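## Task

Pick up the roll of packing tape lying on the cart's top tray and slide it onto the shaft of a wall peg on the wall facing the supply shelving, so that the tip of the peg pokes out through the roll. The robot must not topple or finish leaning, or the goal counts as failed.

## Robot and tools

ROBOT. A Dexmate Vega on three wheels with two 7-joint arms, a two-finger gripper on each, a pan/tilt head and a Z-folding torso (thigh, shank, chest). From above it is 0.70 m long and 0.63 m wide (0.91 m with arms folded); its front edge sits 0.35 m ahead of the base origin. Nothing prevents tipping, and a toppled robot stays down. Top joint speeds: arms 0.32 rad/s, torso 0.27, head 1.5, grippers 0.75.

FRAMES. Base frame: origin on the floor at the turning centre, 0.185 m behind the front axle; x forward, y left, z up, metres. Hand positions (left_hand, right_hand) and chest are reported in it. The hand point lies between the fingers, 0.033 m back from closed tips; fingers run along hand z, close along hand y, and the back (wrist camera side) faces hand -x. Reported hand positions get less accurate at long reach. The odometry frame is the base frame as it stood at scene start; base_odometry counts wheel turns only, so slip looks like travel.

TOOL move. Every argument except cameras forms one action. An action is base and/or joints (optionally with speeds or min_time_s), or target on its own. An empty call just returns state and pictures.
- base: exactly one key. translate_m = relative drive forward (+) or back, -2 to 2 m. strafe_m = relative sideways drive, left +, -2 to 2 m (heading may drift about 0.02 rad). rotate_rad = relative turn on the spot, counter-clockwise +, -3.2 to 3.2 rad. Front wheels first steer to the new direction (about 0.5 s, up to 1.1 s). Moves count from the base's last reported position.
- joints: absolute angles in rad, keyed by joint name, not offsets. Torso: torso_hip_rad 0 to 1.57, torso_knee_rad 0 to 3.141, torso_waist_rad -1.57 to 1.57; chest forward lean = knee - hip - waist. Presets (hip, knee, waist): stand 0.469, 1.617, 1.048 (start); stand_high 0.78, 1.57, 0.44; lean_20 0.52, 1.05, 0.18; lean_45 0.52, 1.05, -0.26; low_lean_45 0, 0, -0.79. Arm joint ranges are given in the limits (e.g. left_elbow_rad -3.041 to 0.214, 0 straight, negative bends up; grippers 0 shut to 0.785). Left shoulder pitch positive swings down, right's negative does; left wrist pitch positive tips the hand down, right's negative. Head: head_pan_rad ±2.792 (+ left), head_tilt_rad ±1.483, head_camera_tilt_rad -1.483 to 1.378 (+ down). Folded arm, keys in order shoulder pitch, shoulder yaw, upper arm roll, elbow, forearm roll, wrist pitch, wrist yaw: left 1, 0.5, -0.6, -2.5, 0, -0.9, 0; right -1, -0.5, 0.6, -2.5, 0, 0.9, 0. Fold arms before going to low_lean_45.
- target: one hand to an absolute pose: side "left"/"right"; x, y, z in m in the base frame (-3 to 3); pitch_deg (-30 to 95; 90 fingers down, 0 level); heading_deg (0 forward, + counter-clockwise); roll_deg (default 0, jaw level; + clockwise seen from behind the hand); heading and roll -360 to 360; line_only true demands a straight path. Robot must be still. A move plays at most 9.9 s; on "short (part of ...)" resend it. Paths are straight up to 45 cm, else an arc that may swing the elbow wide.
- speeds: caps for this action, translate_m/strafe_m 0.04 to 0.3 m/s, rotate_rad 0.1 to 0.6 rad/s. min_time_s: 0.1 to 8 s minimum for arm and head motions.
- cameras: list of head_camera, left_wrist_camera, right_wrist_camera or all; [] for none.

RESULTS. "move" reads done or the worst status. base_status/joint_status: done, off_target (may still push), contact_stop, time_out (target dropped, holds), not_followed (a built-in arm check withheld targets; "joint command not followed"/"pose unreachable" with a cause). Hand status: reached (within 10 mm, 2 deg), short with offset, or refused with reason. A contact_stop or time_out in the torso group or one arm's group halts that whole group. A refused call cancels the later move, wait and finished_scene calls in the same reply. After a straight or sideways drive, turned_by_imu beyond 0.03 rad suggests a bump; a drive count near 0.000 means blocked or a wheel could not steer (try driving away or a small rotate). base_tilt gives lean in degrees. Joint torques, motor temperatures, MOTOR HOT, TORQUE FAULT (arm frozen 10 s) and OVER-TEMPERATURE FAULT lines warn of overload.

OTHER TOOLS. wait: seconds 0 to 10, robot keeps its last command; returns state and pictures. zoom_image: camera plus region [x0, y0, x1, y1] in pixels (max 504 each side) of that camera's newest image. finished_scene: scene number; ends the scene for good, so the roll must stay on the peg unaided.

GRIPPER. Pad gap is about 0.24 x angle - 0.002 m at the hand point (0.18 x at wrist end, 0.3 x at tips). Soft fingers reach their angle whether or not holding, so check with cameras. Heavy objects sag about 0.02 m. A level hand carries about 4 kg at long reach.

AVOID. Driving into furniture (the base does not stop itself); arms striking each other, the base or the cart (a hard arm-on-arm press ends the scene); dropping the roll or letting it fall far; hard hits on fixed things; holding outstretched loads while idle (motors heat); head tilts that bump the chest while panning; tipping the robot.

Each tool is called after ">>>" as a command line: name --argument value for each argument, lists and objects as JSON in quotes; but a table of rows of numbers goes row by row, as --pt "numbers of a row", without its own name.

## Session

>>> move

Scene clock: 0.00 s.
Joint torques (N m): no reading
Motor temperatures (°C): left_arm=[34 34 35 33 38 37 39] | right_arm=[33 32 39 34 36 34 39]
base_odometry: x=+0.000 y=+0.000 heading=+0.000
turned_by_wheels: +0.000
turned_by_imu: +0.000
base_tilt: forward=-0.7 right=-0.8
base_status: not commanded
joint_positions: torso_hip_rad=+0.469 torso_knee_rad=+1.617 torso_waist_rad=+1.048 left_shoulder_pitch_rad=+2.205 left_shoulder_yaw_rad=+0.020 left_upper_arm_roll_rad=+0.008 left_elbow_rad=-1.113 left_forearm_roll_rad=-0.008 left_wrist_pitch_rad=-0.504 left_wrist_yaw_rad=-0.013 left_gripper_rad=+0.005 right_shoulder_pitch_rad=-2.193 right_shoulder_yaw_rad=-0.017 right_upper_arm_roll_rad=+0.009 right_elbow_rad=-1.118 right_forearm_roll_rad=+0.011 right_wrist_pitch_rad=+0.500 right_wrist_yaw_rad=+0.017 right_gripper_rad=+0.005 head_pan_rad=+0.000 head_tilt_rad=+0.000 head_camera_tilt_rad=+0.000
joint_status: not commanded
chest: x=-0.0111 y=+0.0000 z=+1.4155 quat_wxyz=(+0.999, +0.000, +0.050, +0.000) (m; base frame)
left_hand: x=+0.2024 y=+0.2290 z=+0.6112 quat_wxyz=(+0.427, +0.009, +0.904, -0.006) pitch_deg=+39.4 heading_deg=-1.4 roll_deg=-0.2 back=up (m; base frame)
right_hand: x=+0.2135 y=-0.2389 z=+0.6146 quat_wxyz=(+0.433, -0.004, +0.901, +0.000) pitch_deg=+38.7 heading_deg=+0.3 roll_deg=-0.3 back=up (m; base frame)
pictures: head_camera, left_wrist_camera, right_wrist_camera

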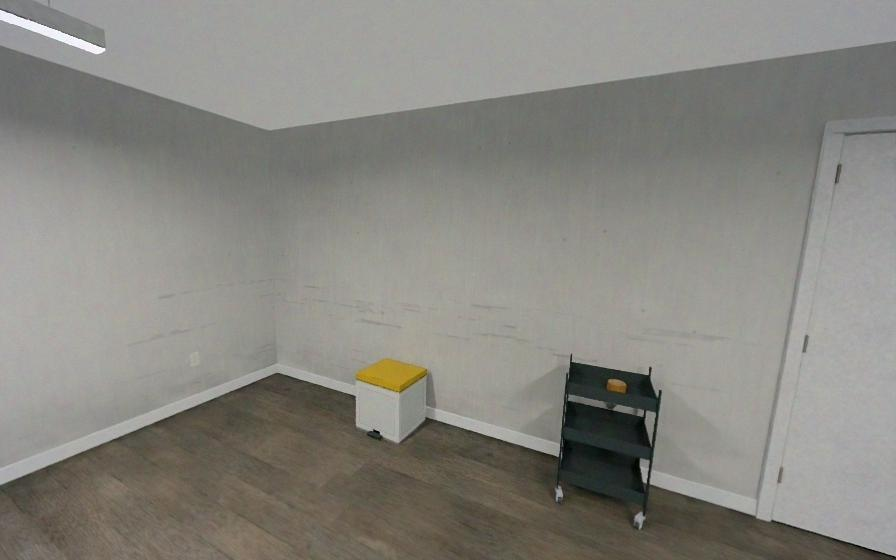

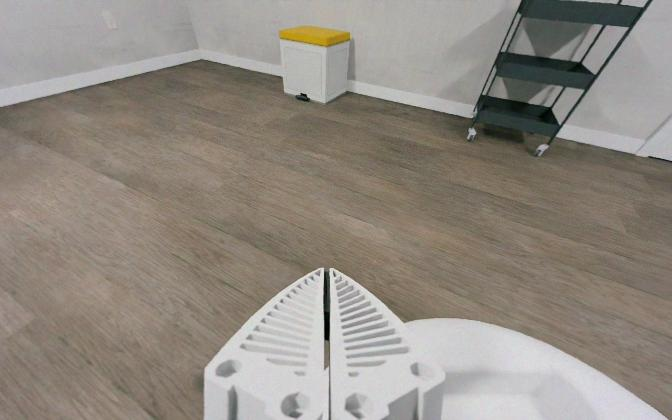

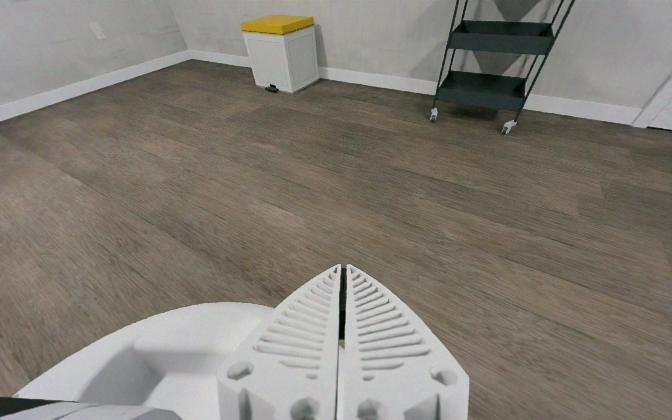

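>>> move --joints '{"head_pan_rad": 1.4}' --cameras '["head_camera"]'

>>> move --joints '{"head_pan_rad": 2.7}' --cameras '["head_camera"]'

>>> move --joints '{"head_pan_rad": -1.4}' --cameras '["head_camera"]'

>>> move --joints '{"head_pan_rad": -2.7}' --cameras '["head_camera"]'

Scene clock: 5.50 s.
Joint torques (N m): left_arm=[6.23 2.69 -0.18 -1.95 -1.02 -1.44 0.33] | right_arm=[-4.5 1.02 -0.14 -2.9 -0.07 2.74 0.06]
Motor temperatures (°C): left_arm=[34 34 35 33 38 37 39] | right_arm=[33 32 39 34 36 34 39]
move: done
base_odometry: x=+0.000 y=+0.000 heading=+0.000
turned_by_wheels: +0.000
turned_by_imu: +0.000
base_tilt: forward=-0.6 right=-1.0
base_status: not commanded
joint_positions: torso_hip_rad=+0.469 torso_knee_rad=+1.617 torso_waist_rad=+1.048 left_shoulder_pitch_rad=+2.205 left_shoulder_yaw_rad=+0.020 left_upper_arm_roll_rad=+0.008 left_elbow_rad=-1.113 left_forearm_roll_rad=-0.008 left_wrist_pitch_rad=-0.504 left_wrist_yaw_rad=-0.013 left_gripper_rad=+0.005 right_shoulder_pitch_rad=-2.193 right_shoulder_yaw_rad=-0.017 right_upper_arm_roll_rad=+0.009 right_elbow_rad=-1.118 right_forearm_roll_rad=+0.011 right_wrist_pitch_rad=+0.500 right_wrist_yaw_rad=+0.017 right_gripper_rad=+0.005 head_pan_rad=+1.399 head_tilt_rad=+0.000 head_camera_tilt_rad=+0.000
joint_status: all done
chest: x=-0.0111 y=+0.0000 z=+1.4155 quat_wxyz=(+0.999, +0.000, +0.050, +0.000) (m; base frame)
left_hand: x=+0.2024 y=+0.2290 z=+0.6112 quat_wxyz=(+0.427, +0.009, +0.904, -0.006) pitch_deg=+39.4 heading_deg=-1.4 roll_deg=-0.2 back=up (m; base frame)
right_hand: x=+0.2135 y=-0.2389 z=+0.6146 quat_wxyz=(+0.433, -0.004, +0.901, +0.000) pitch_deg=+38.7 heading_deg=+0.3 roll_deg=-0.3 back=up (m; base frame)
pictures: head_camera
camera_calibration:
head_camera: T_world_to_cam=[[0.979027, -0.192534, -0.0666039, 0.199214], [-0.0756652, -0.040092, -0.996327, 1.50835], [0.189157, 0.980471, -0.0538193, 0.0579329], [0, 0, 0, 1]] pos_world=[-0.091865, 0.0420269, 1.5192]

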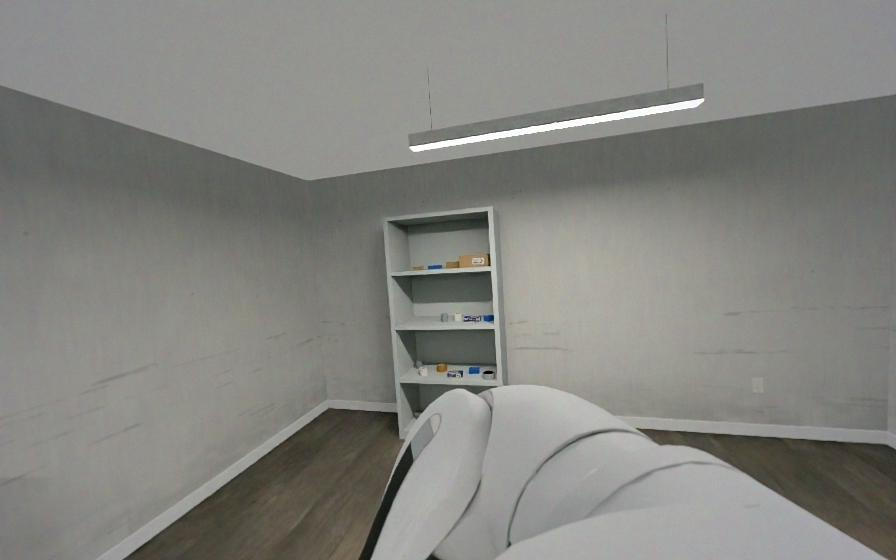

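Scene clock: 7.03 s.
Joint torques (N m): left_arm=[6.86 1.28 1.17 -1.96 0.76 -2.07 0.59] | right_arm=[-4.92 1.04 0.46 -4.38 -0.07 2.42 -0.17]
Motor temperatures (°C): left_arm=[34 34 35 33 38 37 39] | right_arm=[33 32 39 34 36 34 39]
move: done
base_odometry: x=+0.000 y=+0.000 heading=+0.000
turned_by_wheels: +0.000
turned_by_imu: +0.000
base_tilt: forward=-0.6 right=-0.9
base_status: not commanded
joint_positions: torso_hip_rad=+0.469 torso_knee_rad=+1.617 torso_waist_rad=+1.048 left_shoulder_pitch_rad=+2.205 left_shoulder_yaw_rad=+0.020 left_upper_arm_roll_rad=+0.008 left_elbow_rad=-1.113 left_forearm_roll_rad=-0.008 left_wrist_pitch_rad=-0.504 left_wrist_yaw_rad=-0.013 left_gripper_rad=+0.005 right_shoulder_pitch_rad=-2.193 right_shoulder_yaw_rad=-0.017 right_upper_arm_roll_rad=+0.009 right_elbow_rad=-1.118 right_forearm_roll_rad=+0.011 right_wrist_pitch_rad=+0.500 right_wrist_yaw_rad=+0.017 right_gripper_rad=+0.005 head_pan_rad=+2.699 head_tilt_rad=+0.000 head_camera_tilt_rad=+0.000
joint_status: all done
chest: x=-0.0111 y=+0.0000 z=+1.4155 quat_wxyz=(+0.999, +0.000, +0.050, +0.000) (m; base frame)
left_hand: x=+0.2024 y=+0.2290 z=+0.6112 quat_wxyz=(+0.427, +0.009, +0.904, -0.006) pitch_deg=+39.4 heading_deg=-1.4 roll_deg=-0.2 back=up (m; base frame)
right_hand: x=+0.2135 y=-0.2389 z=+0.6146 quat_wxyz=(+0.433, -0.004, +0.901, +0.000) pitch_deg=+38.7 heading_deg=+0.3 roll_deg=-0.3 back=up (m; base frame)
pictures: head_camera
camera_calibration:
head_camera: T_world_to_cam=[[0.448768, 0.893548, -0.0134131, 0.0789087], [-0.0548887, 0.0125796, -0.998413, 1.51309], [-0.891961, 0.448792, 0.054691, -0.187463], [0, 0, 0, 1]] pos_world=[-0.11957, -0.00541088, 1.522]

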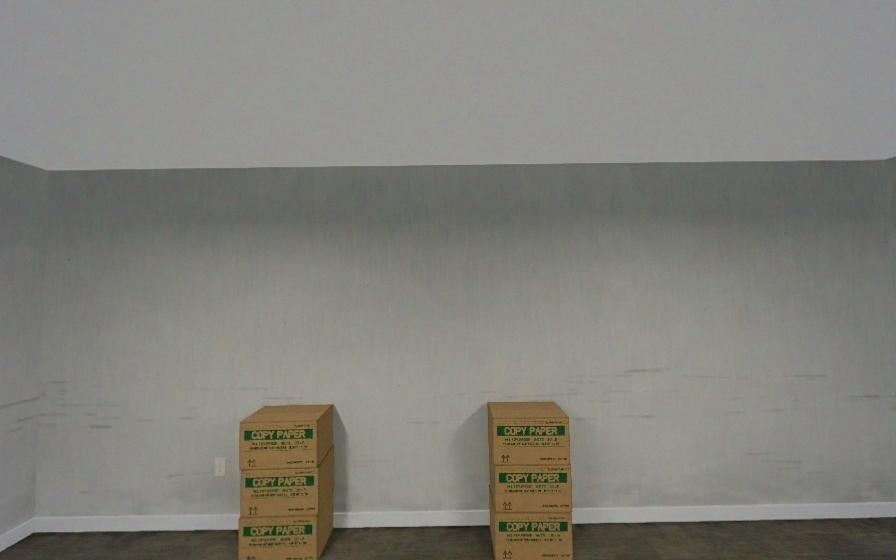

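Scene clock: 10.43 s.
Joint torques (N m): left_arm=[7.62 0.07 0.6 -3.07 0.66 -1.23 -0.18] | right_arm=[-5.12 0.57 -0.12 -3.17 -0.11 2.6 -0.13]
Motor temperatures (°C): left_arm=[34 34 35 33 38 37 39] | right_arm=[33 32 39 34 36 34 39]
move: done
base_odometry: x=+0.000 y=+0.000 heading=+0.000
turned_by_wheels: +0.000
turned_by_imu: +0.000
base_tilt: forward=-0.4 right=-0.7
base_status: not commanded
joint_positions: torso_hip_rad=+0.469 torso_knee_rad=+1.617 torso_waist_rad=+1.048 left_shoulder_pitch_rad=+2.205 left_shoulder_yaw_rad=+0.020 left_upper_arm_roll_rad=+0.008 left_elbow_rad=-1.113 left_forearm_roll_rad=-0.008 left_wrist_pitch_rad=-0.504 left_wrist_yaw_rad=-0.013 left_gripper_rad=+0.005 right_shoulder_pitch_rad=-2.193 right_shoulder_yaw_rad=-0.017 right_upper_arm_roll_rad=+0.009 right_elbow_rad=-1.118 right_forearm_roll_rad=+0.011 right_wrist_pitch_rad=+0.500 right_wrist_yaw_rad=+0.017 right_gripper_rad=+0.005 head_pan_rad=-1.399 head_tilt_rad=+0.000 head_camera_tilt_rad=+0.000
joint_status: all done
chest: x=-0.0111 y=+0.0000 z=+1.4155 quat_wxyz=(+0.999, +0.000, +0.050, +0.000) (m; base frame)
left_hand: x=+0.2024 y=+0.2290 z=+0.6112 quat_wxyz=(+0.427, +0.009, +0.904, -0.006) pitch_deg=+39.4 heading_deg=-1.4 roll_deg=-0.2 back=up (m; base frame)
right_hand: x=+0.2135 y=-0.2389 z=+0.6146 quat_wxyz=(+0.433, -0.004, +0.901, +0.000) pitch_deg=+38.7 heading_deg=+0.3 roll_deg=-0.3 back=up (m; base frame)
pictures: head_camera
camera_calibration:
head_camera: T_world_to_cam=[[-0.98033, -0.148441, 0.13007, -0.245665], [-0.135888, 0.0297032, -0.990279, 1.49472], [0.143135, -0.988475, -0.0492902, 0.0476447], [0, 0, 0, 1]] pos_world=[-0.0445382, -0.0337692, 1.5145]

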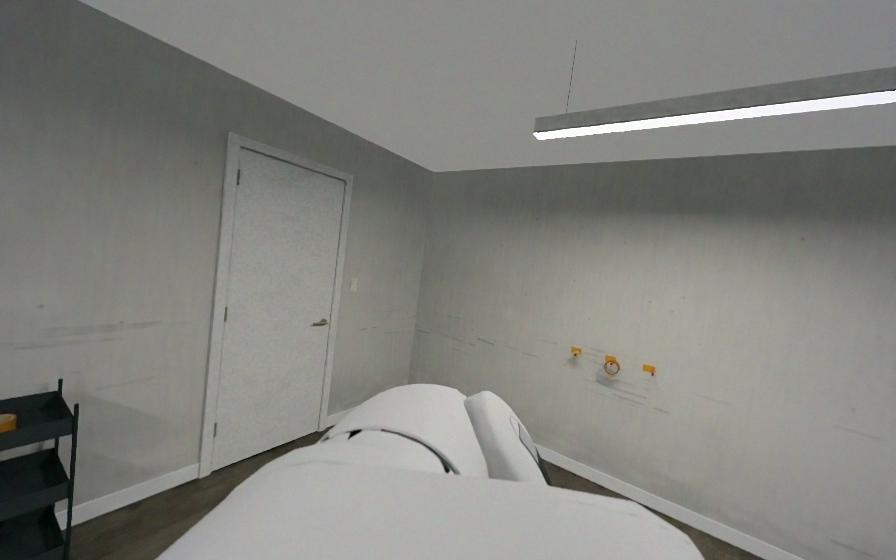

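Scene clock: 11.97 s.
Joint torques (N m): left_arm=[6.77 -0.46 0.75 -2.06 -0.32 -2.3 0.02] | right_arm=[-4.39 0.58 -0.16 -1.76 -0.21 2.48 -0.18]
Motor temperatures (°C): left_arm=[34 34 35 33 38 37 39] | right_arm=[33 32 39 34 36 34 39]
move: done
base_odometry: x=+0.000 y=+0.000 heading=+0.000
turned_by_wheels: +0.000
turned_by_imu: +0.000
base_tilt: forward=-0.6 right=-0.8
base_status: not commanded
joint_positions: torso_hip_rad=+0.469 torso_knee_rad=+1.617 torso_waist_rad=+1.048 left_shoulder_pitch_rad=+2.205 left_shoulder_yaw_rad=+0.020 left_upper_arm_roll_rad=+0.008 left_elbow_rad=-1.113 left_forearm_roll_rad=-0.008 left_wrist_pitch_rad=-0.504 left_wrist_yaw_rad=-0.013 left_gripper_rad=+0.005 right_shoulder_pitch_rad=-2.193 right_shoulder_yaw_rad=-0.017 right_upper_arm_roll_rad=+0.009 right_elbow_rad=-1.118 right_forearm_roll_rad=+0.011 right_wrist_pitch_rad=+0.500 right_wrist_yaw_rad=+0.017 right_gripper_rad=+0.005 head_pan_rad=-2.699 head_tilt_rad=+0.000 head_camera_tilt_rad=+0.000
joint_status: all done
chest: x=-0.0111 y=+0.0000 z=+1.4155 quat_wxyz=(+0.999, +0.000, +0.050, +0.000) (m; base frame)
left_hand: x=+0.2024 y=+0.2290 z=+0.6112 quat_wxyz=(+0.427, +0.009, +0.904, -0.006) pitch_deg=+39.4 heading_deg=-1.4 roll_deg=-0.2 back=up (m; base frame)
right_hand: x=+0.2135 y=-0.2389 z=+0.6146 quat_wxyz=(+0.433, -0.004, +0.901, +0.000) pitch_deg=+38.7 heading_deg=+0.3 roll_deg=-0.3 back=up (m; base frame)
pictures: head_camera
camera_calibration:
head_camera: T_world_to_cam=[[-0.402213, 0.912709, 0.072021, -0.114371], [-0.0810234, 0.0428714, -0.99579, 1.5072], [-0.911954, -0.406355, 0.0567073, -0.192054], [0, 0, 0, 1]] pos_world=[-0.0990266, -0.0382708, 1.51999]

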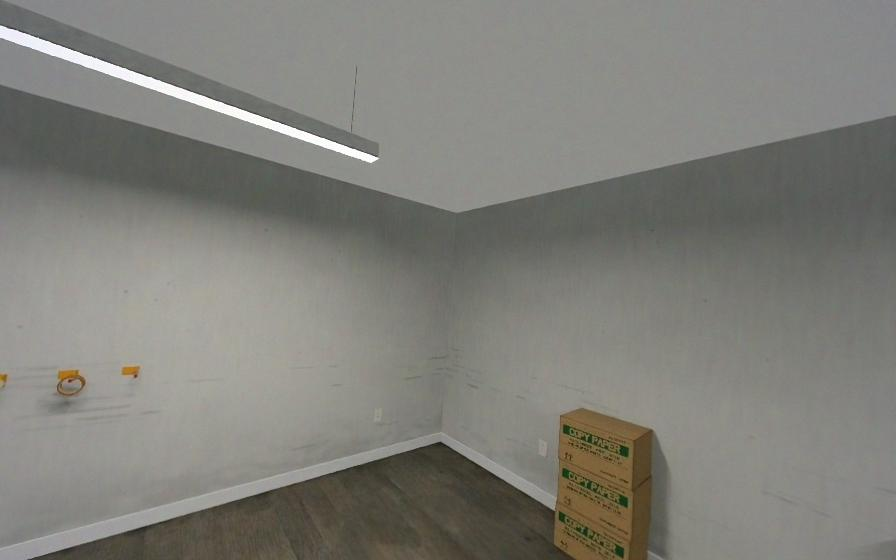

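>>> zoom_image --camera "head_camera" --region '[0, 340, 160, 430]'

>>> move --joints '{"head_pan_rad": -0.3, "head_camera_tilt_rad": 0.3}' --cameras '["head_camera"]'

>>> zoom_image --camera "head_camera" --region '[380, 200, 620, 420]'

Scaled by 3.150 from the camera's 896x560 image, which has a finer 960x600 frame.

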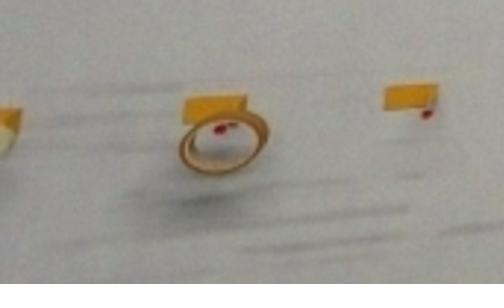

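Scene clock: 17.93 s.
Joint torques (N m): left_arm=[7.06 -0.06 -0.92 -3.25 -0.68 -3 -0.04] | right_arm=[-5.02 1.21 -0.14 -2.74 -0.1 2.53 -0.12]
Motor temperatures (°C): left_arm=[34 34 35 33 38 37 39] | right_arm=[33 32 39 34 36 34 39]
move: done
base_odometry: x=+0.000 y=+0.000 heading=+0.000
turned_by_wheels: +0.000
turned_by_imu: +0.000
base_tilt: forward=-0.7 right=-0.8
base_status: not commanded
joint_positions: torso_hip_rad=+0.469 torso_knee_rad=+1.617 torso_waist_rad=+1.048 left_shoulder_pitch_rad=+2.205 left_shoulder_yaw_rad=+0.020 left_upper_arm_roll_rad=+0.008 left_elbow_rad=-1.113 left_forearm_roll_rad=-0.008 left_wrist_pitch_rad=-0.504 left_wrist_yaw_rad=-0.013 left_gripper_rad=+0.005 right_shoulder_pitch_rad=-2.193 right_shoulder_yaw_rad=-0.017 right_upper_arm_roll_rad=+0.009 right_elbow_rad=-1.118 right_forearm_roll_rad=+0.011 right_wrist_pitch_rad=+0.500 right_wrist_yaw_rad=+0.017 right_gripper_rad=+0.005 head_pan_rad=-0.301 head_tilt_rad=+0.000 head_camera_tilt_rad=+0.299
joint_status: all done
chest: x=-0.0111 y=+0.0000 z=+1.4155 quat_wxyz=(+0.999, +0.000, +0.050, +0.000) (m; base frame)
left_hand: x=+0.2024 y=+0.2290 z=+0.6112 quat_wxyz=(+0.427, +0.009, +0.904, -0.006) pitch_deg=+39.4 heading_deg=-1.4 roll_deg=-0.2 back=up (m; base frame)
right_hand: x=+0.2135 y=-0.2389 z=+0.6146 quat_wxyz=(+0.433, -0.004, +0.901, +0.000) pitch_deg=+38.7 heading_deg=+0.3 roll_deg=-0.3 back=up (m; base frame)
pictures: head_camera
camera_calibration:
head_camera: T_world_to_cam=[[-0.302301, -0.950839, 0.0672209, -0.0994798], [-0.415442, 0.067955, -0.907078, 1.34944], [0.857917, -0.302137, -0.415562, 0.646609], [0, 0, 0, 1]] pos_world=[-0.0241968, 0.00907446, 1.49944]

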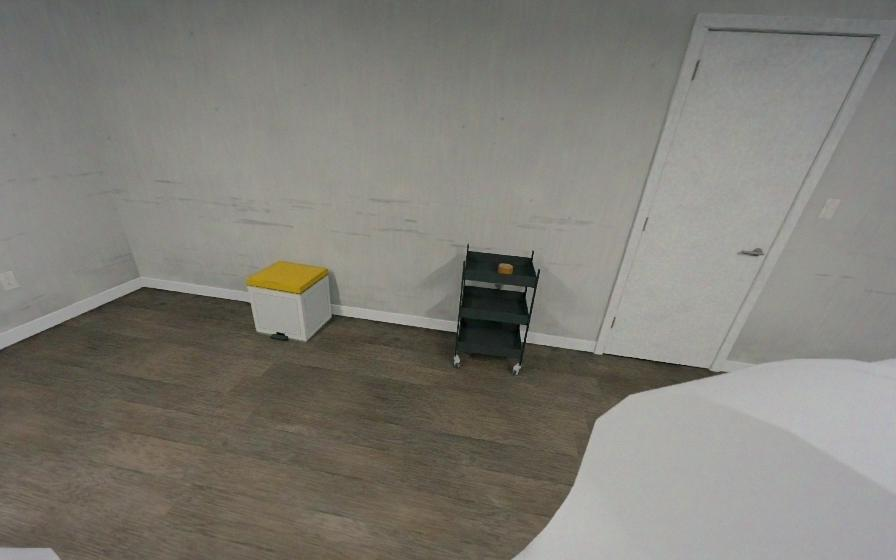

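Scaled by 2.100 from the camera's 896x560 image, which has a finer 960x600 frame.

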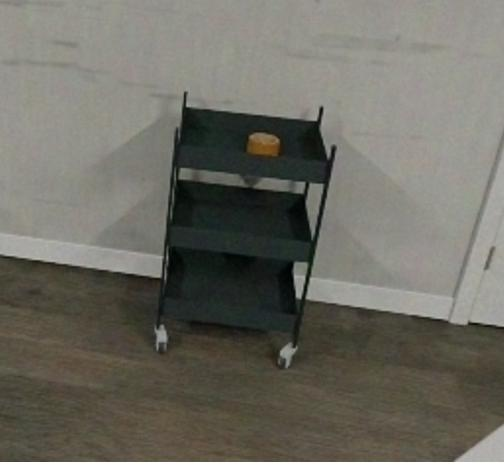

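>>> move --base '{"rotate_rad": -0.407}' --joints '{"head_pan_rad": 0, "head_camera_tilt_rad": 0.5}' --cameras '[]'

>>> move --base '{"translate_m": 1.0}' --cameras '["head_camera"]'

>>> zoom_image --camera "head_camera" --region '[320, 200, 680, 440]'

>>> move --target '{"side": "right", "x": 0.5, "y": -0.235, "z": 0.95, "pitch_deg": 90, "heading_deg": 0}' --cameras '["right_wrist_camera"]'

Scene clock: 65.93 s.
Joint torques (N m): left_arm=[4.84 0.86 0.73 -3.3 0.47 -1.31 -0.04] | right_arm=[-5.02 -1.21 0.17 -3.06 0.04 2.53 -0.08]
Motor temperatures (°C): left_arm=[34 34 35 33 38 37 39] | right_arm=[33 32 39 34 36 34 38]
move: done
base_odometry: x=+0.001 y=+0.000 heading=-0.408
turned_by_wheels: -0.407
turned_by_imu: -0.406
base_tilt: forward=-0.6 right=-0.7
base_status: done
joint_positions: torso_hip_rad=+0.469 torso_knee_rad=+1.617 torso_waist_rad=+1.048 left_shoulder_pitch_rad=+2.205 left_shoulder_yaw_rad=+0.020 left_upper_arm_roll_rad=+0.008 left_elbow_rad=-1.113 left_forearm_roll_rad=-0.008 left_wrist_pitch_rad=-0.504 left_wrist_yaw_rad=-0.013 left_gripper_rad=+0.005 right_shoulder_pitch_rad=-2.193 right_shoulder_yaw_rad=-0.017 right_upper_arm_roll_rad=+0.009 right_elbow_rad=-1.118 right_forearm_roll_rad=+0.011 right_wrist_pitch_rad=+0.500 right_wrist_yaw_rad=+0.017 right_gripper_rad=+0.005 head_pan_rad=-0.001 head_tilt_rad=+0.000 head_camera_tilt_rad=+0.499
joint_status: all done
chest: x=-0.0111 y=+0.0000 z=+1.4155 quat_wxyz=(+0.999, +0.000, +0.050, +0.000) (m; base frame)
left_hand: x=+0.2024 y=+0.2290 z=+0.6112 quat_wxyz=(+0.427, +0.009, +0.904, -0.006) pitch_deg=+39.4 heading_deg=-1.4 roll_deg=-0.2 back=up (m; base frame)
right_hand: x=+0.2135 y=-0.2389 z=+0.6146 quat_wxyz=(+0.433, -0.004, +0.901, +0.000) pitch_deg=+38.7 heading_deg=+0.3 roll_deg=-0.3 back=up (m; base frame)
pictures: none
No camera images: "cameras" was empty.

Scene clock: 71.10 s.
Joint torques (N m): left_arm=[5.66 -3.19 1.85 -0.44 0.14 -3.19 0.14] | right_arm=[-4.17 0.29 -0.62 -2.56 0.07 3.09 -0.1]
Motor temperatures (°C): left_arm=[34 34 35 33 38 37 39] | right_arm=[33 32 39 34 36 34 38]
move: done
base_odometry: x=+0.918 y=-0.399 heading=-0.409
turned_by_wheels: -0.002
turned_by_imu: -0.007
base_tilt: forward=-0.5 right=-0.6
base_status: done
joint_positions: torso_hip_rad=+0.469 torso_knee_rad=+1.617 torso_waist_rad=+1.048 left_shoulder_pitch_rad=+2.205 left_shoulder_yaw_rad=+0.020 left_upper_arm_roll_rad=+0.008 left_elbow_rad=-1.113 left_forearm_roll_rad=-0.008 left_wrist_pitch_rad=-0.504 left_wrist_yaw_rad=-0.013 left_gripper_rad=+0.005 right_shoulder_pitch_rad=-2.193 right_shoulder_yaw_rad=-0.017 right_upper_arm_roll_rad=+0.009 right_elbow_rad=-1.118 right_forearm_roll_rad=+0.011 right_wrist_pitch_rad=+0.500 right_wrist_yaw_rad=+0.017 right_gripper_rad=+0.005 head_pan_rad=-0.001 head_tilt_rad=+0.000 head_camera_tilt_rad=+0.499
joint_status: not commanded
chest: x=-0.0111 y=+0.0000 z=+1.4155 quat_wxyz=(+0.999, +0.000, +0.050, +0.000) (m; base frame)
left_hand: x=+0.2024 y=+0.2290 z=+0.6112 quat_wxyz=(+0.427, +0.009, +0.904, -0.006) pitch_deg=+39.4 heading_deg=-1.4 roll_deg=-0.2 back=up (m; base frame)
right_hand: x=+0.2135 y=-0.2389 z=+0.6146 quat_wxyz=(+0.433, -0.004, +0.901, +0.000) pitch_deg=+38.7 heading_deg=+0.3 roll_deg=-0.3 back=up (m; base frame)
pictures: head_camera
camera_calibration:
head_camera: T_world_to_cam=[[-0.0012891, -0.999249, 0.038733, -0.0336656], [-0.592849, -0.0304286, -0.804738, 1.18393], [0.805312, -0.0240002, -0.592365, 0.904559], [0, 0, 0, 1]] pos_world=[-0.0266065, 0.0240945, 1.48988]

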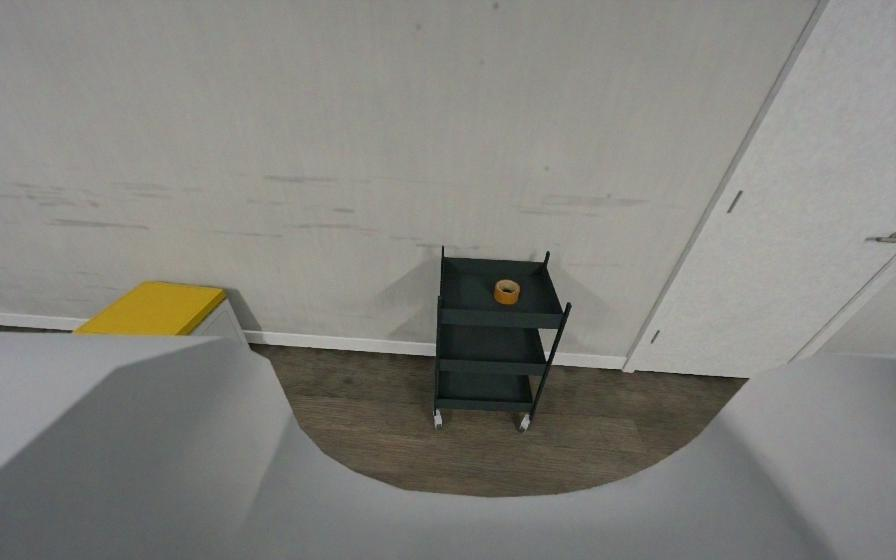

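Scaled by 1.400 from the camera's 896x560 image, which has a finer 960x600 frame.

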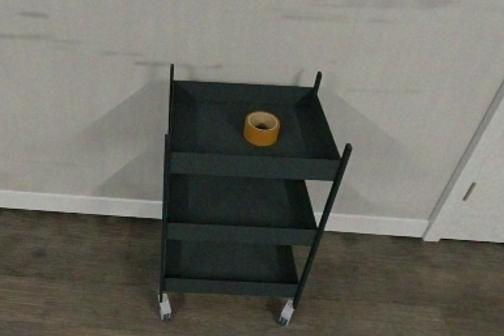

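Scene clock: 79.00 s.
Joint torques (N m): left_arm=[9 2.24 1.69 -1.8 -0.31 -1.89 0.29] | right_arm=[33.12 -2.52 4.44 -3.54 0.42 0.25 -0.03]
Motor temperatures (°C): left_arm=[34 34 35 33 38 37 39] | right_arm=[34 32 39 34 36 34 38]
move: done
base_odometry: x=+0.918 y=-0.399 heading=-0.409
turned_by_wheels: +0.000
turned_by_imu: -0.001
base_tilt: forward=-0.4 right=-0.7
base_status: not commanded
joint_positions: torso_hip_rad=+0.469 torso_knee_rad=+1.617 torso_waist_rad=+1.048 left_shoulder_pitch_rad=+2.205 left_shoulder_yaw_rad=+0.020 left_upper_arm_roll_rad=+0.008 left_elbow_rad=-1.113 left_forearm_roll_rad=-0.008 left_wrist_pitch_rad=-0.504 left_wrist_yaw_rad=-0.013 left_gripper_rad=+0.005 right_shoulder_pitch_rad=-0.202 right_shoulder_yaw_rad=-0.845 right_upper_arm_roll_rad=-1.420 right_elbow_rad=-1.375 right_forearm_roll_rad=-0.369 right_wrist_pitch_rad=+1.035 right_wrist_yaw_rad=+1.345 right_gripper_rad=+0.005 head_pan_rad=-0.001 head_tilt_rad=+0.000 head_camera_tilt_rad=+0.499
joint_status: not commanded
chest: x=-0.0111 y=+0.0000 z=+1.4155 quat_wxyz=(+0.999, +0.000, +0.050, +0.000) (m; base frame)
left_hand: x=+0.2024 y=+0.2290 z=+0.6112 quat_wxyz=(+0.427, +0.009, +0.904, -0.006) pitch_deg=+39.4 heading_deg=-1.4 roll_deg=-0.2 back=up (m; base frame)
right_hand: x=+0.4991 y=-0.2321 z=+0.9488 quat_wxyz=(+0.003, -1.000, +0.000, +0.001) pitch_deg=+89.6 heading_deg=+180.0 roll_deg=+0.0 (m; base frame)
right_hand_status: reached (checked arc [the straight line was blocked; over the whole arc the hand travels 1.09 m to end 0.44 m from its start, up to 0.41 m off the straight line; right_shoulder_pitch_rad turns most, 2.00 rad; on the way or at its end the hand turns up to 180 deg from its attitude at the start], planned for 6.6 s): 3 mm and 0.4 deg off.
pictures: right_wrist_camera
camera_calibration:
right_wrist_camera: T_world_to_cam=[[0.00120852, 0.999293, -0.0375817, 0.271365], [0.993761, 0.00299126, 0.111494, -0.548019], [0.111528, -0.0374819, -0.993054, 1.0346], [0, 0, 0, 1]] pos_world=[0.428886, -0.230755, 1.09871]

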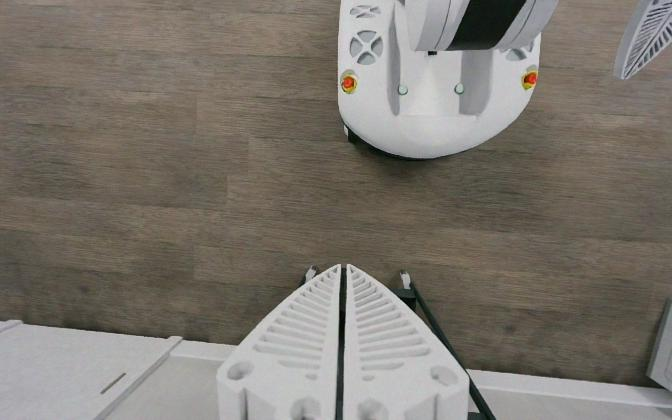

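>>> move --joints '{"right_shoulder_pitch_rad": -2.19, "right_shoulder_yaw_rad": -0.02, "right_upper_arm_roll_rad": 0.01, "right_elbow_rad": -1.12, "right_forearm_roll_rad": 0.01, "right_wrist_pitch_rad": 0.5, "right_wrist_yaw_rad": 0.017}' --cameras '[]'

>>> move --target '{"side": "right", "x": 0.42, "y": -0.235, "z": 0.9, "pitch_deg": 50, "heading_deg": 0}' --cameras '[]'

>>> move --target '{"side": "right", "x": 0.5, "y": -0.235, "z": 0.95, "pitch_deg": 88, "heading_deg": 0, "line_only": true}' --cameras '["right_wrist_camera"]'

Scene clock: 126.10 s.
Joint torques (N m): left_arm=[6.71 -0.95 -0.27 -3.31 -0.13 -2.62 0.18] | right_arm=[-14.07 3.15 4.16 -1.7 0.58 1.98 -0.1]
Motor temperatures (°C): left_arm=[34 34 35 33 38 37 39] | right_arm=[36 32 39 34 36 34 38]
move: done
base_odometry: x=+0.918 y=-0.399 heading=-0.409
turned_by_wheels: +0.000
turned_by_imu: -0.001
base_tilt: forward=-0.4 right=-0.7
base_status: not commanded
joint_positions: torso_hip_rad=+0.469 torso_knee_rad=+1.617 torso_waist_rad=+1.048 left_shoulder_pitch_rad=+2.205 left_shoulder_yaw_rad=+0.020 left_upper_arm_roll_rad=+0.008 left_elbow_rad=-1.113 left_forearm_roll_rad=-0.008 left_wrist_pitch_rad=-0.504 left_wrist_yaw_rad=-0.013 left_gripper_rad=+0.005 right_shoulder_pitch_rad=-2.186 right_shoulder_yaw_rad=-0.022 right_upper_arm_roll_rad=+0.007 right_elbow_rad=-1.121 right_forearm_roll_rad=+0.009 right_wrist_pitch_rad=+0.501 right_wrist_yaw_rad=+0.020 right_gripper_rad=+0.005 head_pan_rad=-0.001 head_tilt_rad=+0.000 head_camera_tilt_rad=+0.499
joint_status: all done
chest: x=-0.0111 y=+0.0000 z=+1.4155 quat_wxyz=(+0.999, +0.000, +0.050, +0.000) (m; base frame)
left_hand: x=+0.2024 y=+0.2290 z=+0.6112 quat_wxyz=(+0.427, +0.009, +0.904, -0.006) pitch_deg=+39.4 heading_deg=-1.4 roll_deg=-0.2 back=up (m; base frame)
right_hand: x=+0.2215 y=-0.2379 z=+0.6179 quat_wxyz=(+0.438, -0.009, +0.899, +0.001) pitch_deg=+38.0 heading_deg=+0.8 roll_deg=-0.4 back=up (m; base frame)
pictures: none
No camera images: "cameras" was empty.

Scene clock: 135.57 s.
Joint torques (N m): left_arm=[6.18 0.26 1.28 -0.84 0.91 -1.84 0.18] | right_arm=[15.68 -3.99 4.38 -7.97 0.62 2.08 -0.18]
Motor temperatures (°C): left_arm=[34 34 35 32 38 37 39] | right_arm=[35 32 39 34 36 34 38]
move: done
base_odometry: x=+0.918 y=-0.399 heading=-0.409
turned_by_wheels: +0.000
turned_by_imu: -0.001
base_tilt: forward=-0.6 right=-0.8
base_status: not commanded
joint_positions: torso_hip_rad=+0.469 torso_knee_rad=+1.617 torso_waist_rad=+1.048 left_shoulder_pitch_rad=+2.205 left_shoulder_yaw_rad=+0.020 left_upper_arm_roll_rad=+0.008 left_elbow_rad=-1.113 left_forearm_roll_rad=-0.008 left_wrist_pitch_rad=-0.504 left_wrist_yaw_rad=-0.013 left_gripper_rad=+0.005 right_shoulder_pitch_rad=-1.926 right_shoulder_yaw_rad=-0.188 right_upper_arm_roll_rad=+0.097 right_elbow_rad=-2.545 right_forearm_roll_rad=+0.696 right_wrist_pitch_rad=-1.365 right_wrist_yaw_rad=-0.519 right_gripper_rad=+0.005 head_pan_rad=-0.001 head_tilt_rad=+0.000 head_camera_tilt_rad=+0.499
joint_status: not commanded
chest: x=-0.0111 y=+0.0000 z=+1.4155 quat_wxyz=(+0.999, +0.000, +0.050, +0.000) (m; base frame)
left_hand: x=+0.2024 y=+0.2290 z=+0.6112 quat_wxyz=(+0.427, +0.009, +0.904, -0.006) pitch_deg=+39.4 heading_deg=-1.4 roll_deg=-0.2 back=up (m; base frame)
right_hand: x=+0.4197 y=-0.2348 z=+0.8995 quat_wxyz=(+0.342, +0.000, +0.940, +0.000) pitch_deg=+50.0 heading_deg=+0.0 roll_deg=+0.1 back=up (m; base frame)
right_hand_status: reached (straight line, planned for 8.1 s): 1 mm and 0.0 deg off.
pictures: none
No camera images: "cameras" was empty.

Scene clock: 135.87 s.
Joint torques (N m): left_arm=[7.51 -2.05 0.12 -3.45 -0.08 -1.3 0.17] | right_arm=[12.89 -3.15 4.99 -6.95 0.9 1.76 -0.18]
Motor temperatures (°C): left_arm=[34 34 35 32 38 37 39] | right_arm=[35 32 39 34 36 34 38]
move: refused
base_odometry: x=+0.918 y=-0.399 heading=-0.409
turned_by_wheels: +0.000
turned_by_imu: +0.000
base_tilt: forward=-0.6 right=-0.8
base_status: not commanded
joint_positions: torso_hip_rad=+0.469 torso_knee_rad=+1.617 torso_waist_rad=+1.048 left_shoulder_pitch_rad=+2.205 left_shoulder_yaw_rad=+0.020 left_upper_arm_roll_rad=+0.008 left_elbow_rad=-1.113 left_forearm_roll_rad=-0.008 left_wrist_pitch_rad=-0.504 left_wrist_yaw_rad=-0.013 left_gripper_rad=+0.005 right_shoulder_pitch_rad=-1.925 right_shoulder_yaw_rad=-0.188 right_upper_arm_roll_rad=+0.098 right_elbow_rad=-2.545 right_forearm_roll_rad=+0.698 right_wrist_pitch_rad=-1.366 right_wrist_yaw_rad=-0.520 right_gripper_rad=+0.005 head_pan_rad=-0.001 head_tilt_rad=+0.000 head_camera_tilt_rad=+0.499
joint_status: not commanded
chest: x=-0.0111 y=+0.0000 z=+1.4155 quat_wxyz=(+0.999, +0.000, +0.050, +0.000) (m; base frame)
left_hand: x=+0.2024 y=+0.2290 z=+0.6112 quat_wxyz=(+0.427, +0.009, +0.904, -0.006) pitch_deg=+39.4 heading_deg=-1.4 roll_deg=-0.2 back=up (m; base frame)
right_hand: x=+0.4198 y=-0.2348 z=+0.8996 quat_wxyz=(+0.342, +0.000, +0.940, +0.000) pitch_deg=+50.0 heading_deg=+0.0 roll_deg=+0.0 back=up (m; base frame)
right_hand_status: refused: you asked line_only, and the move would not run on a straight line (the straight line was blocked) but on a checked arc of 6.7 s: over the whole arc the hand travels 0.80 m to end 0.09 m from its start, up to 0.36 m off the straight line; right_forearm_roll_rad turns most, 2.04 rad; on the way or at its end the hand turns up to 48 deg from its attitude at the start. Nothing moved.
pictures: right_wrist_camera
camera_calibration:
right_wrist_camera: T_world_to_cam=[[0.0278215, -0.999015, -0.0345741, -0.21072], [-0.834417, -0.00416442, -0.551118, 0.89811], [0.550431, 0.0441821, -0.833711, 0.686078], [0, 0, 0, 1]] pos_world=[0.377623, -0.237084, 1.05967]

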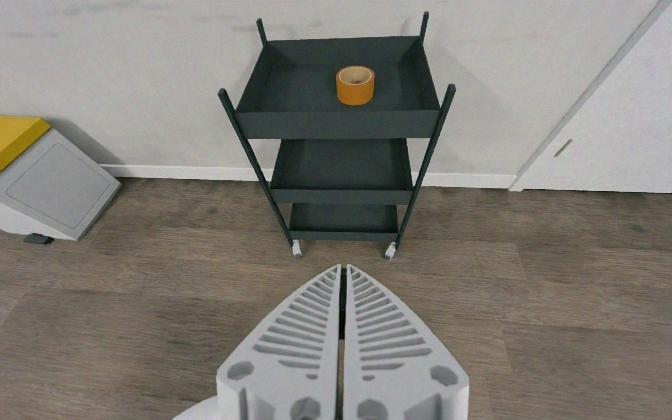

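>>> move --target '{"side": "right", "x": 0.6, "y": -0.235, "z": 0.85, "pitch_deg": 88, "heading_deg": 0, "line_only": true}' --cameras '["right_wrist_camera"]'

Scene clock: 140.17 s.
Joint torques (N m): left_arm=[5.19 -0.72 0.2 -2.44 -0.4 -2.51 0.49] | right_arm=[14.89 -2.19 4.74 -6.28 0.65 1.47 -0.41]
Motor temperatures (°C): left_arm=[34 34 34 32 38 37 39] | right_arm=[35 32 39 34 36 34 38]
move: refused
base_odometry: x=+0.918 y=-0.399 heading=-0.409
turned_by_wheels: +0.000
turned_by_imu: +0.000
base_tilt: forward=-0.5 right=-0.9
base_status: not commanded
joint_positions: torso_hip_rad=+0.469 torso_knee_rad=+1.617 torso_waist_rad=+1.048 left_shoulder_pitch_rad=+2.205 left_shoulder_yaw_rad=+0.020 left_upper_arm_roll_rad=+0.008 left_elbow_rad=-1.113 left_forearm_roll_rad=-0.008 left_wrist_pitch_rad=-0.504 left_wrist_yaw_rad=-0.013 left_gripper_rad=+0.005 right_shoulder_pitch_rad=-1.925 right_shoulder_yaw_rad=-0.189 right_upper_arm_roll_rad=+0.098 right_elbow_rad=-2.545 right_forearm_roll_rad=+0.700 right_wrist_pitch_rad=-1.366 right_wrist_yaw_rad=-0.522 right_gripper_rad=+0.005 head_pan_rad=-0.001 head_tilt_rad=+0.000 head_camera_tilt_rad=+0.499
joint_status: not commanded
chest: x=-0.0111 y=+0.0000 z=+1.4155 quat_wxyz=(+0.999, +0.000, +0.050, +0.000) (m; base frame)
left_hand: x=+0.2024 y=+0.2290 z=+0.6112 quat_wxyz=(+0.427, +0.009, +0.904, -0.006) pitch_deg=+39.4 heading_deg=-1.4 roll_deg=-0.2 back=up (m; base frame)
right_hand: x=+0.4198 y=-0.2348 z=+0.8998 quat_wxyz=(+0.342, +0.000, +0.940, +0.000) pitch_deg=+50.0 heading_deg=+0.0 roll_deg=+0.0 back=up (m; base frame)
right_hand_status: refused: no posture of the arm gets there (right_forearm_roll_rad at its limit): the closest leaves the hand 1.2 cm and 4 deg from the pose. Nothing moved. At pitch 73 a posture exists at this place; the way there is not checked.
pictures: right_wrist_camera
camera_calibration:
right_wrist_camera: T_world_to_cam=[[0.028072, -0.999013, -0.0344133, -0.210985], [-0.834455, -0.00446551, -0.551058, 0.898129], [0.550361, 0.0441856, -0.833757, 0.686182], [0, 0, 0, 1]] pos_world=[0.377723, -0.237085, 1.05977]

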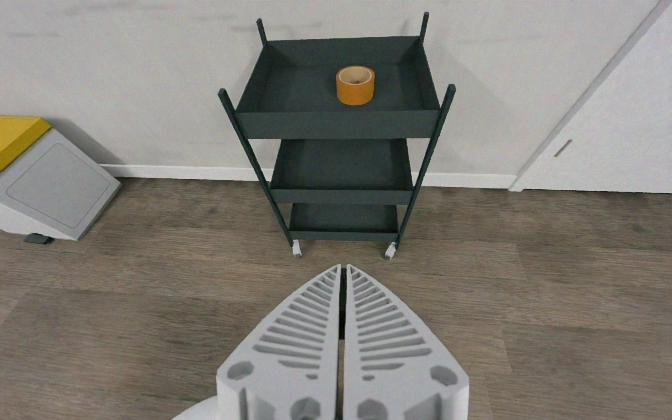

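>>> move --target '{"side": "right", "x": 0.68, "y": -0.235, "z": 0.75, "pitch_deg": 90, "heading_deg": 0, "line_only": true}' --cameras '["right_wrist_camera"]'

Scene clock: 147.83 s.
Joint torques (N m): left_arm=[5.2 1.14 1.03 -2.38 -0.01 -1.98 0.25] | right_arm=[15.41 -3.5 4.96 -7.81 0.69 1.24 -0.4]
Motor temperatures (°C): left_arm=[34 33 34 32 38 37 39] | right_arm=[35 32 39 35 36 34 38]
move: refused
base_odometry: x=+0.918 y=-0.399 heading=-0.409
turned_by_wheels: +0.000
turned_by_imu: +0.000
base_tilt: forward=-0.8 right=-0.7
base_status: not commanded
joint_positions: torso_hip_rad=+0.469 torso_knee_rad=+1.617 torso_waist_rad=+1.048 left_shoulder_pitch_rad=+2.205 left_shoulder_yaw_rad=+0.020 left_upper_arm_roll_rad=+0.008 left_elbow_rad=-1.113 left_forearm_roll_rad=-0.008 left_wrist_pitch_rad=-0.504 left_wrist_yaw_rad=-0.013 left_gripper_rad=+0.005 right_shoulder_pitch_rad=-1.925 right_shoulder_yaw_rad=-0.189 right_upper_arm_roll_rad=+0.098 right_elbow_rad=-2.545 right_forearm_roll_rad=+0.700 right_wrist_pitch_rad=-1.366 right_wrist_yaw_rad=-0.522 right_gripper_rad=+0.005 head_pan_rad=-0.001 head_tilt_rad=+0.000 head_camera_tilt_rad=+0.499
joint_status: not commanded
chest: x=-0.0111 y=+0.0000 z=+1.4155 quat_wxyz=(+0.999, +0.000, +0.050, +0.000) (m; base frame)
left_hand: x=+0.2024 y=+0.2290 z=+0.6112 quat_wxyz=(+0.427, +0.009, +0.904, -0.006) pitch_deg=+39.4 heading_deg=-1.4 roll_deg=-0.2 back=up (m; base frame)
right_hand: x=+0.4198 y=-0.2348 z=+0.8998 quat_wxyz=(+0.342, +0.000, +0.940, +0.000) pitch_deg=+50.0 heading_deg=+0.0 roll_deg=+0.0 back=up (m; base frame)
right_hand_status: refused: no posture of the arm gets there (right_wrist_pitch_rad at its limit): the closest leaves the hand 11.1 cm and 5 deg from the pose. Nothing moved. At pitch 60 a posture exists at this place; the way there is not checked.
pictures: right_wrist_camera
camera_calibration:
right_wrist_camera: T_world_to_cam=[[0.028072, -0.999013, -0.0344133, -0.210985], [-0.834455, -0.00446551, -0.551058, 0.898129], [0.550361, 0.0441856, -0.833757, 0.686182], [0, 0, 0, 1]] pos_world=[0.377723, -0.237085, 1.05977]

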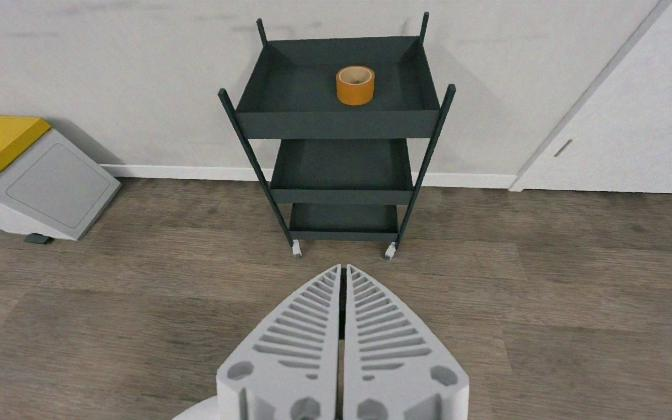

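>>> move --target '{"side": "right", "x": 0.52, "y": -0.235, "z": 0.74, "pitch_deg": 90, "heading_deg": 0, "line_only": true}' --cameras '[]'

Scene clock: 167.50 s.
Joint torques (N m): left_arm=[8.16 3.42 -0.27 -3.15 0.27 -2.14 0.1] | right_arm=[33.65 2.21 -0.75 0.57 -0.24 0.1 -0.24]
Motor temperatures (°C): left_arm=[34 33 34 32 38 37 39] | right_arm=[35 31 39 35 36 33 38]
move: done
base_odometry: x=+0.918 y=-0.399 heading=-0.409
turned_by_wheels: +0.000
turned_by_imu: -0.001
base_tilt: forward=-0.6 right=-0.7
base_status: not commanded
joint_positions: torso_hip_rad=+0.469 torso_knee_rad=+1.617 torso_waist_rad=+1.048 left_shoulder_pitch_rad=+2.205 left_shoulder_yaw_rad=+0.020 left_upper_arm_roll_rad=+0.008 left_elbow_rad=-1.113 left_forearm_roll_rad=-0.008 left_wrist_pitch_rad=-0.504 left_wrist_yaw_rad=-0.013 left_gripper_rad=+0.005 right_shoulder_pitch_rad=-0.471 right_shoulder_yaw_rad=-0.301 right_upper_arm_roll_rad=-1.168 right_elbow_rad=-0.478 right_forearm_roll_rad=+1.514 right_wrist_pitch_rad=-1.159 right_wrist_yaw_rad=-0.358 right_gripper_rad=+0.005 head_pan_rad=-0.001 head_tilt_rad=+0.000 head_camera_tilt_rad=+0.499
joint_status: not commanded
chest: x=-0.0111 y=+0.0000 z=+1.4155 quat_wxyz=(+0.999, +0.000, +0.050, +0.000) (m; base frame)
left_hand: x=+0.2024 y=+0.2290 z=+0.6112 quat_wxyz=(+0.427, +0.009, +0.904, -0.006) pitch_deg=+39.4 heading_deg=-1.4 roll_deg=-0.2 back=up (m; base frame)
right_hand: x=+0.5197 y=-0.2346 z=+0.7396 quat_wxyz=(+0.000, +0.000, +1.000, +0.000) pitch_deg=+90.0 heading_deg=+0.0 roll_deg=+0.0 (m; base frame)
right_hand_status: reached (straight line, planned for 9.3 s): 1 mm and 0.0 deg off.
pictures: none
No camera images: "cameras" was empty.

>>> move --joints '{"torso_waist_rad": 0.8, "right_gripper_rad": 0.25}' --cameras '[]'

>>> move --target '{"side": "right", "x": 0.57, "y": -0.235, "z": 0.86, "pitch_deg": 90, "heading_deg": 0, "line_only": true}' --cameras '["head_camera", "right_wrist_camera"]'

Scene clock: 175.37 s.
Joint torques (N m): left_arm=[12.89 -1.96 -2.42 -1.1 1.51 -2.03 0.51] | right_arm=[29.46 2.68 -0.82 0.35 -0.13 0.23 0.16]
Motor temperatures (°C): left_arm=[34 33 34 32 38 37 39] | right_arm=[36 31 39 34 36 33 38]
move: done
base_odometry: x=+0.918 y=-0.399 heading=-0.409
turned_by_wheels: +0.000
turned_by_imu: +0.000
base_tilt: forward=-0.4 right=-0.7
base_status: not commanded
joint_positions: torso_hip_rad=+0.469 torso_knee_rad=+1.617 torso_waist_rad=+0.800 left_shoulder_pitch_rad=+2.205 left_shoulder_yaw_rad=+0.020 left_upper_arm_roll_rad=+0.008 left_elbow_rad=-1.113 left_forearm_roll_rad=-0.008 left_wrist_pitch_rad=-0.504 left_wrist_yaw_rad=-0.013 left_gripper_rad=+0.005 right_shoulder_pitch_rad=-0.469 right_shoulder_yaw_rad=-0.299 right_upper_arm_roll_rad=-1.170 right_elbow_rad=-0.474 right_forearm_roll_rad=+1.512 right_wrist_pitch_rad=-1.159 right_wrist_yaw_rad=-0.355 right_gripper_rad=+0.250 head_pan_rad=-0.001 head_tilt_rad=+0.000 head_camera_tilt_rad=+0.499
joint_status: all done
chest: x=+0.0995 y=+0.0000 z=+1.4053 quat_wxyz=(+0.985, +0.000, +0.173, +0.000) (m; base frame)
left_hand: x=+0.1091 y=+0.2290 z=+0.5732 quat_wxyz=(+0.312, +0.009, +0.950, -0.007) pitch_deg=+53.6 heading_deg=-1.8 roll_deg=-0.7 back=up (m; base frame)
right_hand: x=+0.4484 y=-0.2349 z=+0.6201 quat_wxyz=(-0.124, +0.000, +0.992, +0.000) pitch_deg=+75.8 heading_deg=+179.9 roll_deg=+0.0 back=down (m; base frame)
pictures: none
No camera images: "cameras" was empty.

Scene clock: 181.77 s.
Joint torques (N m): left_arm=[13.08 1.41 1.04 -1.09 0.44 -1.8 -0.46] | right_arm=[31.61 -4.21 4.12 -2.26 1.16 0.93 -0.32]
Motor temperatures (°C): left_arm=[34 33 34 32 38 37 39] | right_arm=[36 31 39 34 36 33 38]
move: done
base_odometry: x=+0.918 y=-0.399 heading=-0.409
turned_by_wheels: +0.000
turned_by_imu: -0.001
base_tilt: forward=-0.6 right=-0.8
base_status: not commanded
joint_positions: torso_hip_rad=+0.469 torso_knee_rad=+1.617 torso_waist_rad=+0.800 left_shoulder_pitch_rad=+2.205 left_shoulder_yaw_rad=+0.020 left_upper_arm_roll_rad=+0.008 left_elbow_rad=-1.113 left_forearm_roll_rad=-0.008 left_wrist_pitch_rad=-0.504 left_wrist_yaw_rad=-0.013 left_gripper_rad=+0.005 right_shoulder_pitch_rad=+0.021 right_shoulder_yaw_rad=-0.919 right_upper_arm_roll_rad=-1.609 right_elbow_rad=-1.526 right_forearm_roll_rad=+2.568 right_wrist_pitch_rad=-0.872 right_wrist_yaw_rad=-1.087 right_gripper_rad=+0.250 head_pan_rad=-0.001 head_tilt_rad=+0.000 head_camera_tilt_rad=+0.499
joint_status: not commanded
chest: x=+0.0995 y=+0.0000 z=+1.4053 quat_wxyz=(+0.985, +0.000, +0.173, +0.000) (m; base frame)
left_hand: x=+0.1091 y=+0.2290 z=+0.5732 quat_wxyz=(+0.312, +0.009, +0.950, -0.007) pitch_deg=+53.6 heading_deg=-1.8 roll_deg=-0.7 back=up (m; base frame)
right_hand: x=+0.5697 y=-0.2348 z=+0.8589 quat_wxyz=(+0.000, +0.000, +1.000, +0.000) pitch_deg=+89.9 heading_deg=+0.0 roll_deg=+0.0 (m; base frame)
right_hand_status: reached (straight line, planned for 5.1 s): 1 mm and 0.1 deg off.
pictures: head_camera, right_wrist_camera
camera_calibration:
head_camera: T_world_to_cam=[[0.00825373, -0.999249, 0.0378669, -0.0328599], [-0.772163, -0.0304301, -0.634696, 1.02013], [0.635371, -0.0240008, -0.771834, 1.0786], [0, 0, 0, 1]] pos_world=[0.102665, 0.0240945, 1.48121]
right_wrist_camera: T_world_to_cam=[[-0.000240635, -0.999011, -0.0444522, -0.191867], [-0.993386, -0.00486522, 0.114718, 0.51925], [-0.11482, 0.0441858, -0.992403, 1.08485], [0, 0, 0, 1]] pos_world=[0.640333, -0.237086, 1.00852]

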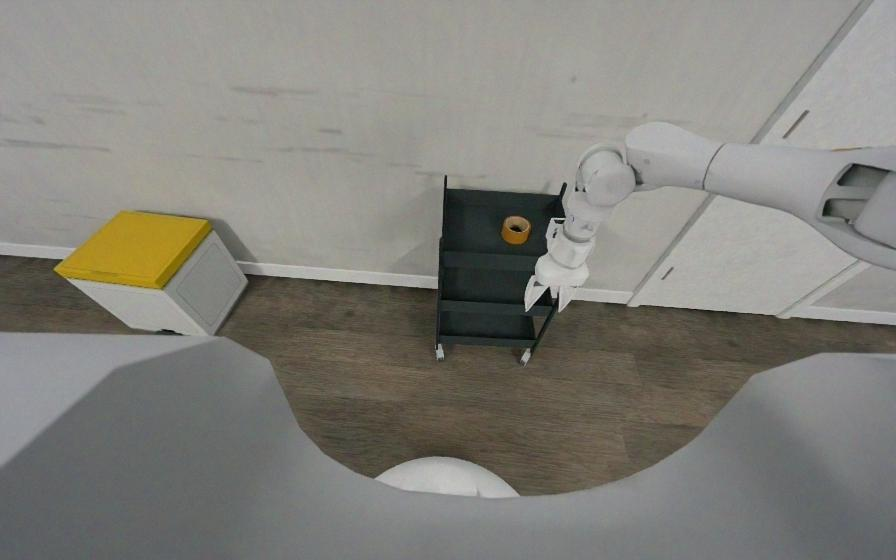

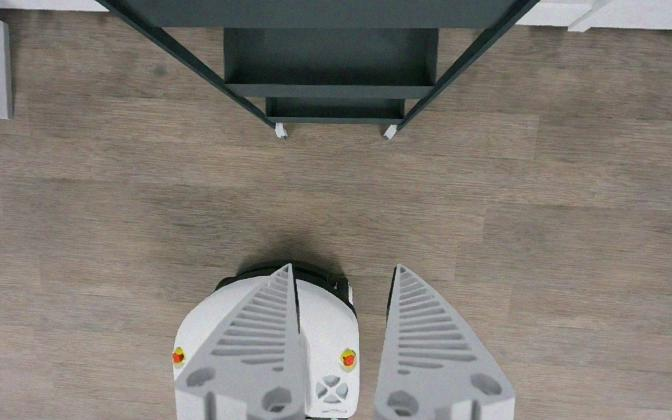

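>>> move --base '{"translate_m": 0.3}' --speeds '{"translate_m": 0.15}' --cameras '["head_camera", "right_wrist_camera"]'

Scene clock: 192.67 s.
Joint torques (N m): left_arm=[13.04 -0.74 1.22 -0.07 -0.75 -1.45 0.09] | right_arm=[31.65 -2.21 4.72 -2.29 0.89 0.02 -0.23]
Motor temperatures (°C): left_arm=[34 33 34 32 38 37 39] | right_arm=[36 31 39 34 36 33 38]
move: done
base_odometry: x=+1.193 y=-0.518 heading=-0.410
turned_by_wheels: -0.001
turned_by_imu: -0.003
base_tilt: forward=-0.7 right=-0.8
base_status: done
joint_positions: torso_hip_rad=+0.469 torso_knee_rad=+1.617 torso_waist_rad=+0.800 left_shoulder_pitch_rad=+2.205 left_shoulder_yaw_rad=+0.020 left_upper_arm_roll_rad=+0.008 left_elbow_rad=-1.113 left_forearm_roll_rad=-0.008 left_wrist_pitch_rad=-0.504 left_wrist_yaw_rad=-0.013 left_gripper_rad=+0.005 right_shoulder_pitch_rad=+0.025 right_shoulder_yaw_rad=-0.920 right_upper_arm_roll_rad=-1.613 right_elbow_rad=-1.528 right_forearm_roll_rad=+2.571 right_wrist_pitch_rad=-0.870 right_wrist_yaw_rad=-1.087 right_gripper_rad=+0.250 head_pan_rad=-0.001 head_tilt_rad=+0.000 head_camera_tilt_rad=+0.499
joint_status: not commanded
chest: x=+0.0995 y=+0.0000 z=+1.4053 quat_wxyz=(+0.985, +0.000, +0.173, +0.000) (m; base frame)
left_hand: x=+0.1091 y=+0.2290 z=+0.5732 quat_wxyz=(+0.312, +0.009, +0.950, -0.007) pitch_deg=+53.7 heading_deg=-1.8 roll_deg=-0.7 back=up (m; base frame)
right_hand: x=+0.5699 y=-0.2349 z=+0.8599 quat_wxyz=(+0.000, +0.000, +1.000, +0.000) pitch_deg=+90.0 heading_deg=+0.0 roll_deg=+0.0 (m; base frame)
pictures: head_camera, right_wrist_camera
camera_calibration:
head_camera: T_world_to_cam=[[0.00825327, -0.999249, 0.0378661, -0.0328586], [-0.772212, -0.0304273, -0.634636, 1.02004], [0.635311, -0.0240029, -0.771883, 1.07868], [0, 0, 0, 1]] pos_world=[0.102664, 0.0240945, 1.48121]
right_wrist_camera: T_world_to_cam=[[-0.000617621, -0.999009, -0.0445038, -0.191628], [-0.993467, -0.00446571, 0.114032, 0.520168], [-0.114118, 0.0442835, -0.99248, 1.08552], [0, 0, 0, 1]] pos_world=[0.640529, -0.237186, 1.00952]

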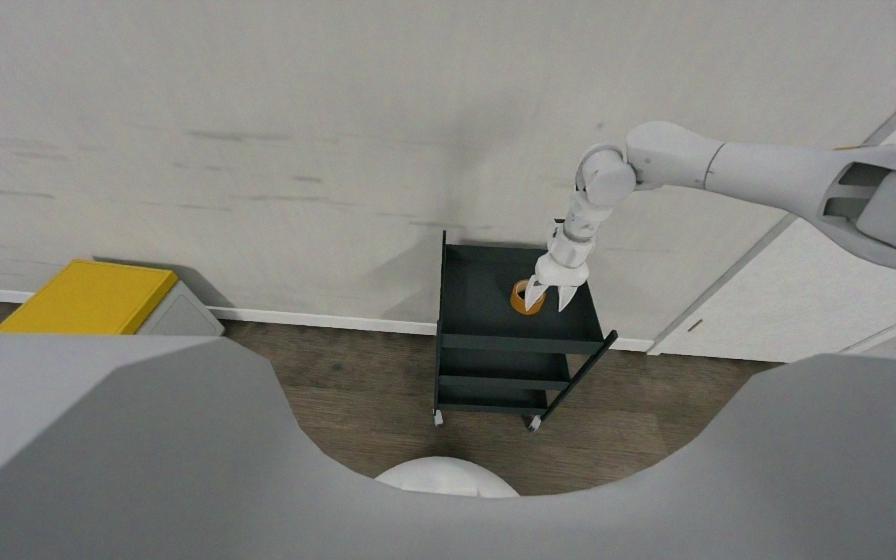

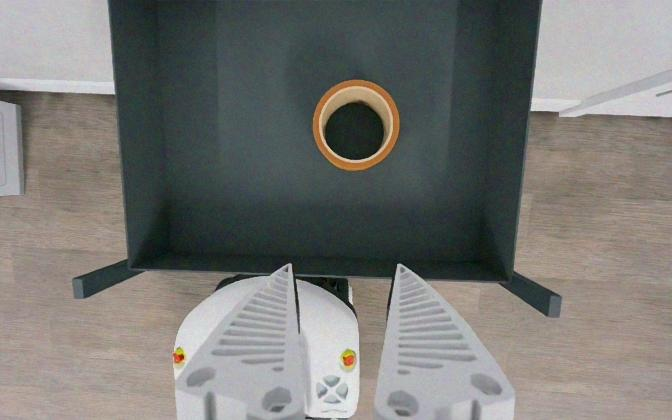

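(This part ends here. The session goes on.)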